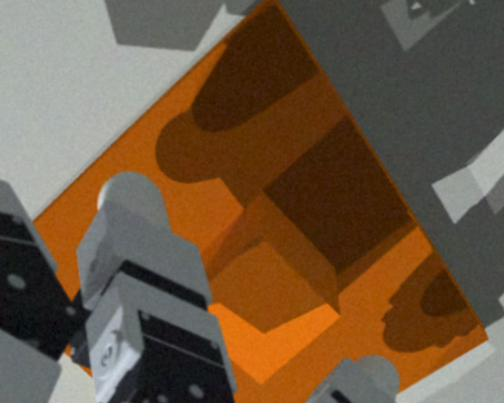

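Emit:
move --arm2 '{"target": [-1.7996, -0.2908, 0.82, 0.004, 0.837, -0.547, -0.001], "speed": 0.15}' --arm4 '{"target": [0.7, -1.656, 0.81, 0.0142, 0.6997, 0.7145, 0.0069], "speed": 0.15}' --cameras '["arm2_cam_wrist", "arm4_cam_wrist"]'

Emit:
zoom_image --camera "arm4_cam_wrist" --region '[220, 0, 420, 160]'

Scene clock: 1218.77 s.
Joint torques (N m): arm1=[-0.91 -21.71 15.02 -0.05 0.09 0.14] | arm2=[-0.44 -13.98 10.13 -0.5 0.04 0.17] | arm3=[-0.62 0.21 10.4 1.58 -0.01 -0.16] | arm4=[1.44 -16.5 14.22 0.9 -0.12 -0.11] | arm5=[-1.2 -16.15 11.33 -0.38 0.14 -0.27] | arm6=[0.62 2.67 8.88 1.43 0.12 -0.08]
Motor temperatures (°C): arm1=[29 43 57 30 28 29] | arm2=[32 36 45 29 30 27] | arm3=[32 29 47 29 27 28] | arm4=[30 43 46 30 29 30] | arm5=[29 36 51 30 29 27] | arm6=[29 31 44 32 28 29]
Heat: arm1: hottest joint3_rad 57 °C; arm2: hottest joint3_rad 45 °C; arm3: hottest joint3_rad 47 °C; arm4: hottest joint3_rad 46 °C; arm5: hottest joint3_rad 51 °C; arm6: hottest joint3_rad 44 °C.
move: arm2 off_target; arm4 off_target
Joint velocities: within noise
arm1, arm3, arm5, arm6: as last shown
arm2.joint_positions: joint1_rad=-0.379 joint2_rad=+1.845 joint3_rad=+1.479 joint4_rad=-1.234 joint5_rad=+0.008 joint6_rad=+0.020 hand_index_mcp=+0.754 hand_index_abd=+0.314 hand_index_pip=+0.578 hand_index_dip=+0.699 hand_middle_mcp=+0.751 hand_middle_abd=-0.314 hand_middle_pip=+0.574 hand_middle_dip=+0.695 hand_ring_mcp=+0.754 hand_ring_abd=-0.692 hand_ring_pip=+0.577 hand_ring_dip=+0.696 hand_thumb_cmc=+0.715 hand_thumb_axl=+0.677 hand_thumb_mcp=+0.222 hand_thumb_ipl=+0.168 hand_current_limit=+0.400 hand_speed=-0.850
arm2.joint_status: not commanded
arm2.hand_state: goal,goal,goal,goal,goal,goal,goal,goal,goal,goal,goal,goal,goal,goal,goal,goal
arm2.index_mcp_current_ma: 0
arm2.index_abd_current_ma: -1
arm2.index_pip_current_ma: 0
arm2.index_dip_current_ma: 0
arm2.middle_mcp_current_ma: 0
arm2.middle_abd_current_ma: 1
arm2.middle_pip_current_ma: 0
arm2.middle_dip_current_ma: 0
arm2.ring_mcp_current_ma: 0
arm2.ring_abd_current_ma: 1
arm2.ring_pip_current_ma: 0
arm2.ring_dip_current_ma: 0
arm2.thumb_cmc_current_ma: 0
arm2.thumb_axl_current_ma: 0
arm2.thumb_mcp_current_ma: -1
arm2.thumb_ipl_current_ma: 0
arm2.hand_goal_index_mcp: 0.754
arm2.hand_goal_index_abd: 0.320
arm2.hand_goal_index_pip: 0.576
arm2.hand_goal_index_dip: 0.696
arm2.hand_goal_middle_mcp: 0.754
arm2.hand_goal_middle_abd: -0.320
arm2.hand_goal_middle_pip: 0.576
arm2.hand_goal_middle_dip: 0.696
arm2.hand_goal_ring_mcp: 0.754
arm2.hand_goal_ring_abd: -0.700
arm2.hand_goal_ring_pip: 0.576
arm2.hand_goal_ring_dip: 0.696
arm2.hand_goal_thumb_cmc: 0.714
arm2.hand_goal_thumb_axl: 0.678
arm2.hand_goal_thumb_mcp: 0.226
arm2.hand_goal_thumb_ipl: 0.168
arm2.hand: x=-1.7897 y=-0.2798 z=+0.7995 quat_wxyz=(-0.011, +0.838, -0.546, +0.008) (m; scene frame)
arm2.hand_target: x=-1.7989 y=-0.2906 z=+0.8202 quat_wxyz=(+0.004, +0.837, -0.547, -0.001) (m; scene frame)
arm2.hand_status: off_target (0.025 m and 2.0 deg from the pose sent, 0.175 m and 0.4 deg at the start)
arm4.joint_positions: joint1_rad=+2.007 joint2_rad=+1.921 joint3_rad=+1.682 joint4_rad=-1.338 joint5_rad=+0.002 joint6_rad=-0.333 hand_index_mcp=+0.750 hand_index_abd=+0.297 hand_index_pip=+0.574 hand_index_dip=+0.696 hand_middle_mcp=+0.754 hand_middle_abd=-0.295 hand_middle_pip=+0.578 hand_middle_dip=+0.699 hand_ring_mcp=+0.753 hand_ring_abd=-0.693 hand_ring_pip=+0.577 hand_ring_dip=+0.696 hand_thumb_cmc=+0.715 hand_thumb_axl=+0.677 hand_thumb_mcp=+0.223 hand_thumb_ipl=+0.168 hand_current_limit=+0.400 hand_speed=-0.850
arm4.joint_status: not commanded
arm4.hand_state: goal,goal,goal,goal,goal,goal,goal,goal,goal,goal,goal,goal,goal,goal,goal,goal
arm4.index_mcp_current_ma: -1
arm4.index_abd_current_ma: 0
arm4.index_pip_current_ma: 0
arm4.index_dip_current_ma: 0
arm4.middle_mcp_current_ma: 0
arm4.middle_abd_current_ma: 1
arm4.middle_pip_current_ma: 0
arm4.middle_dip_current_ma: 0
arm4.ring_mcp_current_ma: 0
arm4.ring_abd_current_ma: 2
arm4.ring_pip_current_ma: 0
arm4.ring_dip_current_ma: 0
arm4.thumb_cmc_current_ma: 0
arm4.thumb_axl_current_ma: 0
arm4.thumb_mcp_current_ma: -1
arm4.thumb_ipl_current_ma: 0
arm4.hand_goal_index_mcp: 0.754
arm4.hand_goal_index_abd: 0.300
arm4.hand_goal_index_pip: 0.576
arm4.hand_goal_index_dip: 0.696
arm4.hand_goal_middle_mcp: 0.754
arm4.hand_goal_middle_abd: -0.300
arm4.hand_goal_middle_pip: 0.576
arm4.hand_goal_middle_dip: 0.696
arm4.hand_goal_ring_mcp: 0.754
arm4.hand_goal_ring_abd: -0.700
arm4.hand_goal_ring_pip: 0.576
arm4.hand_goal_ring_dip: 0.696
arm4.hand_goal_thumb_cmc: 0.714
arm4.hand_goal_thumb_axl: 0.678
arm4.hand_goal_thumb_mcp: 0.226
arm4.hand_goal_thumb_ipl: 0.168
arm4.hand: x=+0.6795 y=-1.6523 z=+0.8025 quat_wxyz=(-0.001, +0.705, +0.709, -0.001) (m; scene frame)
arm4.hand_target: x=+0.6989 y=-1.6557 z=+0.8102 quat_wxyz=(+0.015, +0.700, +0.714, +0.007) (m; scene frame)
arm4.hand_status: off_target (0.022 m and 2.1 deg from the pose sent, 0.062 m and 21.2 deg at the start)
pictures: arm2_cam_wrist, arm4_cam_wrist
Images, in order (width x height): arm2_cam_wrist 672x504, arm4_cam_wrist 672x504.

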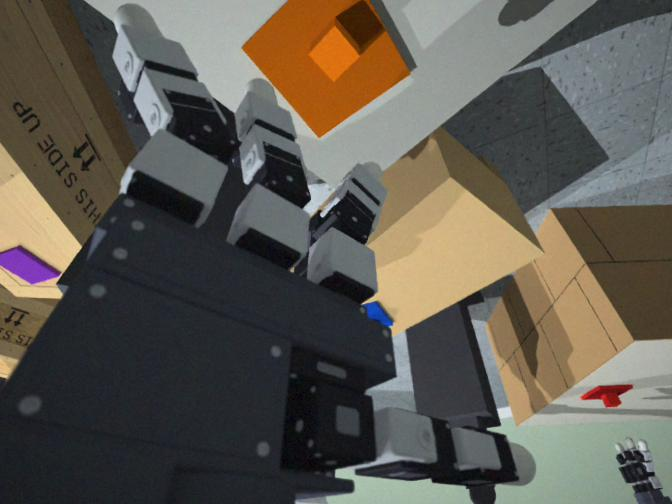

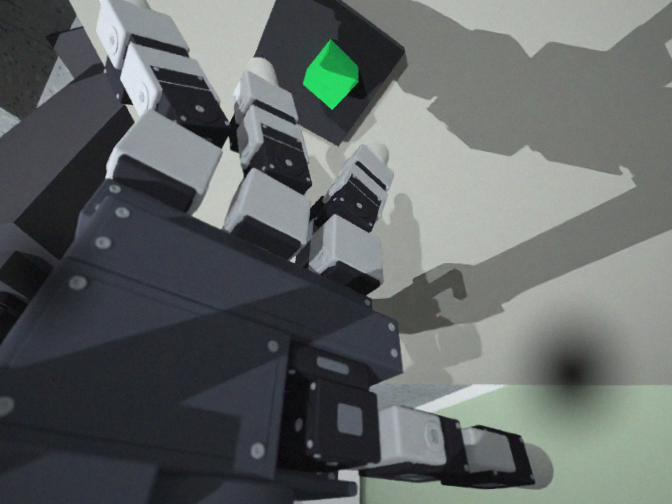

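Scaled by 2.520 from the camera's 672x504 image, which has a finer 960x720 frame.

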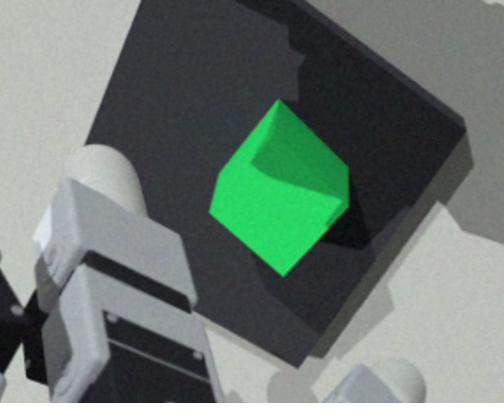

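Emit:
move --arm4 '{"target": [0.697, -1.667, 0.763, 0.0142, 0.6997, 0.7145, 0.0069], "speed": 0.1}' --cameras '["arm4_cam_wrist"]'

Emit:
zoom_image --camera "arm4_cam_wrist" --region '[220, 20, 420, 180]'

Scene clock: 1232.17 s.
Joint torques (N m): arm1=[-0.91 -21.71 15.02 -0.05 0.09 0.14] | arm2=[-0.5 -13.74 10.17 -0.51 0.06 0.17] | arm3=[-0.62 0.21 10.39 1.59 -0.02 -0.15] | arm4=[0.26 -17.32 8.02 1.1 -0.11 -0.13] | arm5=[-1.32 -16.09 11.33 -0.38 0.14 -0.26] | arm6=[0.62 2.73 8.87 1.44 0.12 -0.08]
Motor temperatures (°C): arm1=[29 43 57 30 28 29] | arm2=[32 36 46 29 30 27] | arm3=[32 29 48 29 27 28] | arm4=[30 42 47 30 29 30] | arm5=[29 37 51 30 29 27] | arm6=[29 31 44 32 28 29]
Heat: arm1: hottest joint3_rad 57 °C; arm2: hottest joint3_rad 46 °C; arm3: hottest joint3_rad 48 °C; arm4: hottest joint3_rad 47 °C; arm5: hottest joint3_rad 51 °C; arm6: hottest joint3_rad 44 °C.
move: arm4 off_target
Joint velocities: within noise
arm1, arm2, arm3, arm5, arm6: as last shown
arm4.joint_positions: joint1_rad=+1.999 joint2_rad=+1.961 joint3_rad=+1.682 joint4_rad=-1.234 joint5_rad=+0.001 joint6_rad=-0.352 hand_index_mcp=+0.750 hand_index_abd=+0.297 hand_index_pip=+0.574 hand_index_dip=+0.696 hand_middle_mcp=+0.754 hand_middle_abd=-0.295 hand_middle_pip=+0.578 hand_middle_dip=+0.699 hand_ring_mcp=+0.753 hand_ring_abd=-0.693 hand_ring_pip=+0.577 hand_ring_dip=+0.696 hand_thumb_cmc=+0.715 hand_thumb_axl=+0.677 hand_thumb_mcp=+0.223 hand_thumb_ipl=+0.168 hand_current_limit=+0.400 hand_speed=-0.850
arm4.joint_status: not commanded
arm4.hand_state: goal,goal,goal,goal,goal,goal,goal,goal,goal,goal,goal,goal,goal,goal,goal,goal
arm4.index_mcp_current_ma: -1
arm4.index_abd_current_ma: 0
arm4.index_pip_current_ma: 0
arm4.index_dip_current_ma: 0
arm4.middle_mcp_current_ma: 0
arm4.middle_abd_current_ma: 1
arm4.middle_pip_current_ma: 0
arm4.middle_dip_current_ma: 0
arm4.ring_mcp_current_ma: 0
arm4.ring_abd_current_ma: 2
arm4.ring_pip_current_ma: 0
arm4.ring_dip_current_ma: 0
arm4.thumb_cmc_current_ma: 0
arm4.thumb_axl_current_ma: 0
arm4.thumb_mcp_current_ma: -1
arm4.thumb_ipl_current_ma: 0
arm4.hand_goal_index_mcp: 0.754
arm4.hand_goal_index_abd: 0.300
arm4.hand_goal_index_pip: 0.576
arm4.hand_goal_index_dip: 0.696
arm4.hand_goal_middle_mcp: 0.754
arm4.hand_goal_middle_abd: -0.300
arm4.hand_goal_middle_pip: 0.576
arm4.hand_goal_middle_dip: 0.696
arm4.hand_goal_ring_mcp: 0.754
arm4.hand_goal_ring_abd: -0.700
arm4.hand_goal_ring_pip: 0.576
arm4.hand_goal_ring_dip: 0.696
arm4.hand_goal_thumb_cmc: 0.714
arm4.hand_goal_thumb_axl: 0.678
arm4.hand_goal_thumb_mcp: 0.226
arm4.hand_goal_thumb_ipl: 0.168
arm4.hand: x=+0.7017 y=-1.6641 z=+0.7862 quat_wxyz=(+0.028, +0.701, +0.712, +0.013) (m; scene frame)
arm4.hand_target: x=+0.6965 y=-1.6668 z=+0.7636 quat_wxyz=(+0.014, +0.700, +0.714, +0.007) (m; scene frame)
arm4.hand_status: off_target (0.024 m and 1.8 deg from the pose sent, 0.046 m and 2.1 deg at the start)
pictures: arm4_cam_wrist
Images, in order (width x height): arm4_cam_wrist 672x504.

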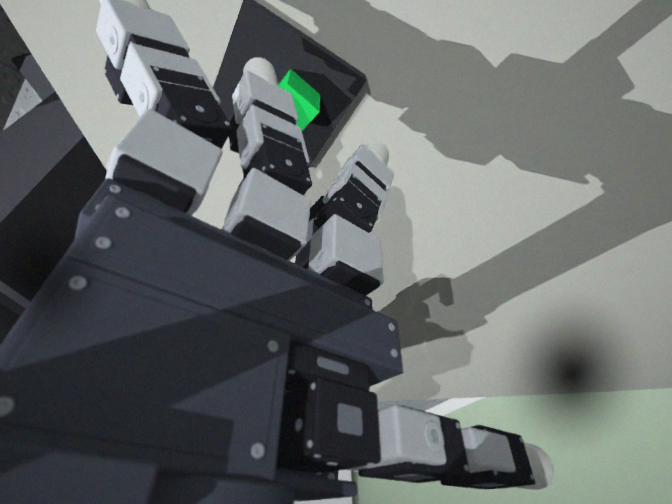

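Scaled by 2.520 from the camera's 672x504 image, which has a finer 960x720 frame.

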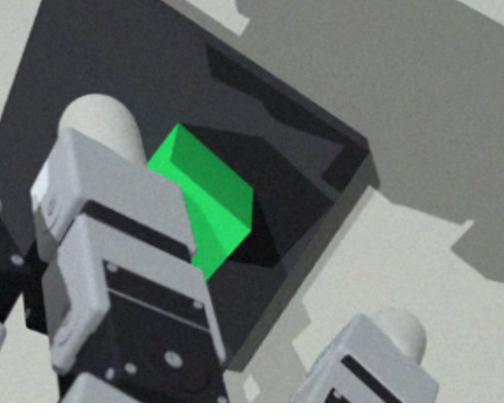

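Emit:
move --arm4 '{"target": [0.684, -1.666, 0.74, 0.002, 0.6997, 0.7145, 0.001], "speed": 0.1}' --cameras '["arm4_cam_wrist"]'

Emit:
zoom_image --camera "arm4_cam_wrist" --region '[220, 20, 420, 180]'

Scene clock: 1236.93 s.
Joint torques (N m): arm1=[-0.91 -21.71 15.02 -0.05 0.08 0.14] | arm2=[-0.5 -14.04 10.07 -0.53 0.05 0.16] | arm3=[-0.62 0.21 10.39 1.59 -0.01 -0.16] | arm4=[0.38 -17.03 7.95 0.99 -0.12 -0.12] | arm5=[-1.26 -16.09 11.34 -0.39 0.14 -0.27] | arm6=[0.56 2.67 8.88 1.44 0.12 -0.08]
Motor temperatures (°C): arm1=[29 43 57 30 28 29] | arm2=[32 36 46 29 30 27] | arm3=[32 29 48 29 27 28] | arm4=[30 42 46 30 29 30] | arm5=[29 37 52 30 29 27] | arm6=[29 31 44 32 28 29]
Heat: arm1: hottest joint3_rad 57 °C; arm2: hottest joint3_rad 46 °C; arm3: hottest joint3_rad 48 °C; arm4: hottest joint3_rad 46 °C; arm5: hottest joint3_rad 52 °C; arm6: hottest joint3_rad 44 °C.
move: arm4 off_target
Joint velocities: within noise
arm1.joint_positions: joint1_rad=-2.602 joint2_rad=+2.147 joint3_rad=+2.062 joint4_rad=-1.548 joint5_rad=-0.003 joint6_rad=-0.012 hand_index_mcp=+0.753 hand_index_abd=+0.295 hand_index_pip=+0.578 hand_index_dip=+0.698 hand_middle_mcp=+0.753 hand_middle_abd=-0.295 hand_middle_pip=+0.578 hand_middle_dip=+0.698 hand_ring_mcp=+0.754 hand_ring_abd=-0.693 hand_ring_pip=+0.577 hand_ring_dip=+0.696 hand_thumb_cmc=+0.715 hand_thumb_axl=+0.677 hand_thumb_mcp=+0.223 hand_thumb_ipl=+0.168 hand_current_limit=+0.400 hand_speed=-0.850
arm1.joint_status: not commanded
arm1.hand_state: goal,goal,goal,goal,goal,goal,goal,goal,goal,goal,goal,goal,goal,goal,goal,goal
arm1.index_mcp_current_ma: -1
arm1.index_abd_current_ma: -9
arm1.index_pip_current_ma: 4
arm1.index_dip_current_ma: 4
arm1.middle_mcp_current_ma: -1
arm1.middle_abd_current_ma: 8
arm1.middle_pip_current_ma: 4
arm1.middle_dip_current_ma: 3
arm1.ring_mcp_current_ma: -1
arm1.ring_abd_current_ma: 13
arm1.ring_pip_current_ma: 1
arm1.ring_dip_current_ma: 0
arm1.thumb_cmc_current_ma: 1
arm1.thumb_axl_current_ma: -1
arm1.thumb_mcp_current_ma: -8
arm1.thumb_ipl_current_ma: -1
arm1.hand_goal_index_mcp: 0.754
arm1.hand_goal_index_abd: 0.300
arm1.hand_goal_index_pip: 0.576
arm1.hand_goal_index_dip: 0.696
arm1.hand_goal_middle_mcp: 0.754
arm1.hand_goal_middle_abd: -0.300
arm1.hand_goal_middle_pip: 0.576
arm1.hand_goal_middle_dip: 0.696
arm1.hand_goal_ring_mcp: 0.754
arm1.hand_goal_ring_abd: -0.700
arm1.hand_goal_ring_pip: 0.576
arm1.hand_goal_ring_dip: 0.696
arm1.hand_goal_thumb_cmc: 0.714
arm1.hand_goal_thumb_axl: 0.678
arm1.hand_goal_thumb_mcp: 0.226
arm1.hand_goal_thumb_ipl: 0.168
arm1.hand: x=-0.5769 y=+0.3180 z=+0.7837 quat_wxyz=(-0.010, +0.353, -0.935, +0.028) (m; scene frame)
arm1.hand_target: x=-0.5861 y=+0.3267 z=+0.8229 quat_wxyz=(+0.001, +0.351, -0.936, -0.002) (m; scene frame)
arm1.hand_status: not commanded
arm2, arm3, arm5, arm6: as last shown
arm4.joint_positions: joint1_rad=+1.994 joint2_rad=+1.961 joint3_rad=+1.627 joint4_rad=-1.206 joint5_rad=+0.001 joint6_rad=-0.358 hand_index_mcp=+0.750 hand_index_abd=+0.297 hand_index_pip=+0.574 hand_index_dip=+0.696 hand_middle_mcp=+0.754 hand_middle_abd=-0.295 hand_middle_pip=+0.578 hand_middle_dip=+0.699 hand_ring_mcp=+0.753 hand_ring_abd=-0.693 hand_ring_pip=+0.577 hand_ring_dip=+0.696 hand_thumb_cmc=+0.715 hand_thumb_axl=+0.677 hand_thumb_mcp=+0.223 hand_thumb_ipl=+0.168 hand_current_limit=+0.400 hand_speed=-0.850
arm4.joint_status: not commanded
arm4.hand_state: goal,goal,goal,goal,goal,goal,goal,goal,goal,goal,goal,goal,goal,goal,goal,goal
arm4.index_mcp_current_ma: -1
arm4.index_abd_current_ma: 0
arm4.index_pip_current_ma: 0
arm4.index_dip_current_ma: 0
arm4.middle_mcp_current_ma: 0
arm4.middle_abd_current_ma: 1
arm4.middle_pip_current_ma: 0
arm4.middle_dip_current_ma: 0
arm4.ring_mcp_current_ma: 0
arm4.ring_abd_current_ma: 2
arm4.ring_pip_current_ma: 0
arm4.ring_dip_current_ma: 0
arm4.thumb_cmc_current_ma: 0
arm4.thumb_axl_current_ma: 0
arm4.thumb_mcp_current_ma: -1
arm4.thumb_ipl_current_ma: 0
arm4.hand_goal_index_mcp: 0.754
arm4.hand_goal_index_abd: 0.300
arm4.hand_goal_index_pip: 0.576
arm4.hand_goal_index_dip: 0.696
arm4.hand_goal_middle_mcp: 0.754
arm4.hand_goal_middle_abd: -0.300
arm4.hand_goal_middle_pip: 0.576
arm4.hand_goal_middle_dip: 0.696
arm4.hand_goal_ring_mcp: 0.754
arm4.hand_goal_ring_abd: -0.700
arm4.hand_goal_ring_pip: 0.576
arm4.hand_goal_ring_dip: 0.696
arm4.hand_goal_thumb_cmc: 0.714
arm4.hand_goal_thumb_axl: 0.678
arm4.hand_goal_thumb_mcp: 0.226
arm4.hand_goal_thumb_ipl: 0.168
arm4.hand: x=+0.6889 y=-1.6627 z=+0.7633 quat_wxyz=(+0.016, +0.701, +0.713, +0.007) (m; scene frame)
arm4.hand_target: x=+0.6835 y=-1.6657 z=+0.7405 quat_wxyz=(+0.002, +0.700, +0.714, +0.001) (m; scene frame)
arm4.hand_status: off_target (0.024 m and 1.8 deg from the pose sent, 0.049 m and 3.3 deg at the start)
pictures: arm4_cam_wrist
Images, in order (width x height): arm4_cam_wrist 672x504.

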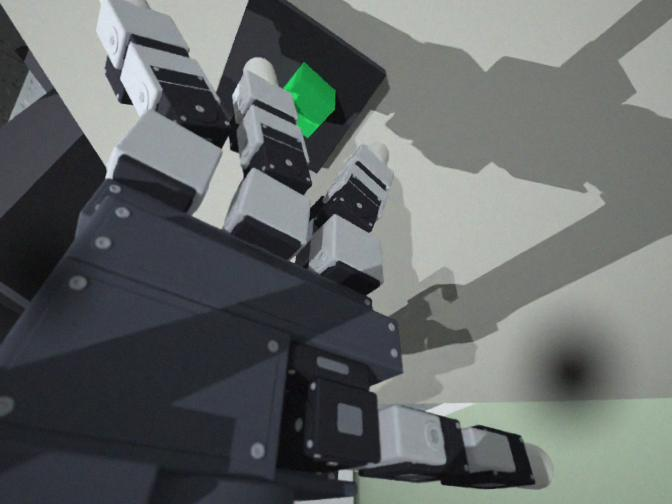

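Scaled by 2.520 from the camera's 672x504 image, which has a finer 960x720 frame.

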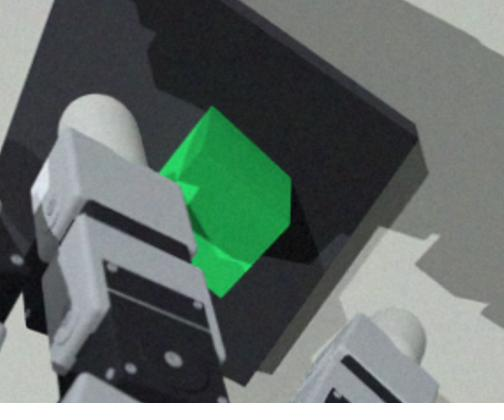

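Emit:
move --arm4 '{"target": [0.67, -1.668, 0.715, -0.0117, 0.6997, 0.7145, -0.0052], "speed": 0.1}' --cameras '["arm4_cam_wrist"]'

Emit:
zoom_image --camera "arm4_cam_wrist" --region '[220, 20, 420, 180]'

Scene clock: 1248.67 s.
Joint torques (N m): arm1=[-0.85 -21.71 15.04 -0.03 0.09 0.14] | arm2=[-0.44 -13.8 10.14 -0.44 0.06 0.18] | arm3=[-0.62 0.21 10.39 1.59 -0.02 -0.16] | arm4=[0.67 -16.85 7.82 0.95 -0.1 -0.13] | arm5=[-1.26 -16.09 11.34 -0.39 0.13 -0.27] | arm6=[0.62 2.73 8.87 1.44 0.12 -0.09]
Motor temperatures (°C): arm1=[29 43 57 30 28 29] | arm2=[32 36 47 29 30 27] | arm3=[32 29 48 29 27 28] | arm4=[30 43 45 30 29 30] | arm5=[29 37 52 30 29 27] | arm6=[29 31 44 32 28 29]
Heat: arm1: hottest joint3_rad 57 °C; arm2: hottest joint3_rad 47 °C; arm3: hottest joint3_rad 48 °C; arm4: hottest joint3_rad 45 °C; arm5: hottest joint3_rad 52 °C; arm6: hottest joint3_rad 44 °C.
move: arm4 off_target
Joint velocities: within noise
arm1, arm2, arm3, arm5, arm6: as last shown
arm4.joint_positions: joint1_rad=+1.981 joint2_rad=+1.973 joint3_rad=+1.581 joint4_rad=-1.179 joint5_rad=+0.001 joint6_rad=-0.369 hand_index_mcp=+0.750 hand_index_abd=+0.297 hand_index_pip=+0.574 hand_index_dip=+0.696 hand_middle_mcp=+0.754 hand_middle_abd=-0.295 hand_middle_pip=+0.578 hand_middle_dip=+0.699 hand_ring_mcp=+0.753 hand_ring_abd=-0.693 hand_ring_pip=+0.577 hand_ring_dip=+0.696 hand_thumb_cmc=+0.715 hand_thumb_axl=+0.677 hand_thumb_mcp=+0.223 hand_thumb_ipl=+0.168 hand_current_limit=+0.400 hand_speed=-0.850
arm4.joint_status: not commanded
arm4.hand_state: goal,goal,goal,goal,goal,goal,goal,goal,goal,goal,goal,goal,goal,goal,goal,goal
arm4.index_mcp_current_ma: -1
arm4.index_abd_current_ma: 0
arm4.index_pip_current_ma: 0
arm4.index_dip_current_ma: 0
arm4.middle_mcp_current_ma: 0
arm4.middle_abd_current_ma: 1
arm4.middle_pip_current_ma: 0
arm4.middle_dip_current_ma: 0
arm4.ring_mcp_current_ma: 0
arm4.ring_abd_current_ma: 2
arm4.ring_pip_current_ma: 0
arm4.ring_dip_current_ma: 0
arm4.thumb_cmc_current_ma: 0
arm4.thumb_axl_current_ma: 0
arm4.thumb_mcp_current_ma: -1
arm4.thumb_ipl_current_ma: 0
arm4.hand_goal_index_mcp: 0.754
arm4.hand_goal_index_abd: 0.300
arm4.hand_goal_index_pip: 0.576
arm4.hand_goal_index_dip: 0.696
arm4.hand_goal_middle_mcp: 0.754
arm4.hand_goal_middle_abd: -0.300
arm4.hand_goal_middle_pip: 0.576
arm4.hand_goal_middle_dip: 0.696
arm4.hand_goal_ring_mcp: 0.754
arm4.hand_goal_ring_abd: -0.700
arm4.hand_goal_ring_pip: 0.576
arm4.hand_goal_ring_dip: 0.696
arm4.hand_goal_thumb_cmc: 0.714
arm4.hand_goal_thumb_axl: 0.678
arm4.hand_goal_thumb_mcp: 0.226
arm4.hand_goal_thumb_ipl: 0.168
arm4.hand: x=+0.6753 y=-1.6658 z=+0.7368 quat_wxyz=(+0.002, +0.702, +0.713, +0.000) (m; scene frame)
arm4.hand_target: x=+0.6695 y=-1.6676 z=+0.7153 quat_wxyz=(-0.012, +0.700, +0.714, -0.005) (m; scene frame)
arm4.hand_status: off_target (0.023 m and 1.7 deg from the pose sent, 0.052 m and 3.5 deg at the start)
pictures: arm4_cam_wrist
Images, in order (width x height): arm4_cam_wrist 672x504.

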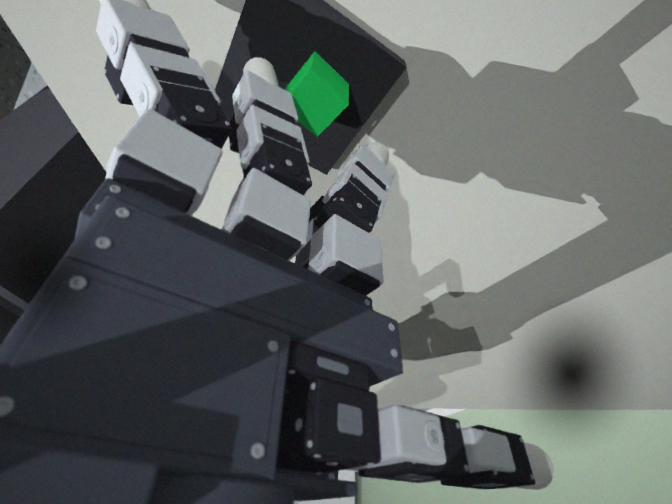

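Scaled by 2.520 from the camera's 672x504 image, which has a finer 960x720 frame.

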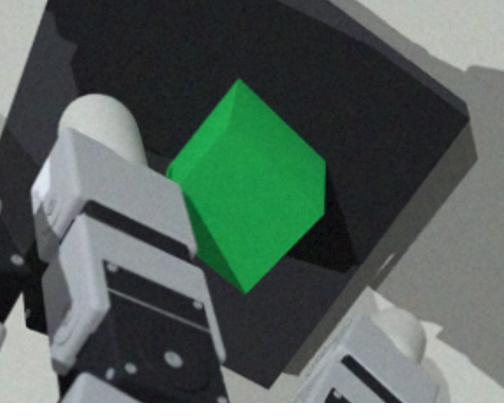

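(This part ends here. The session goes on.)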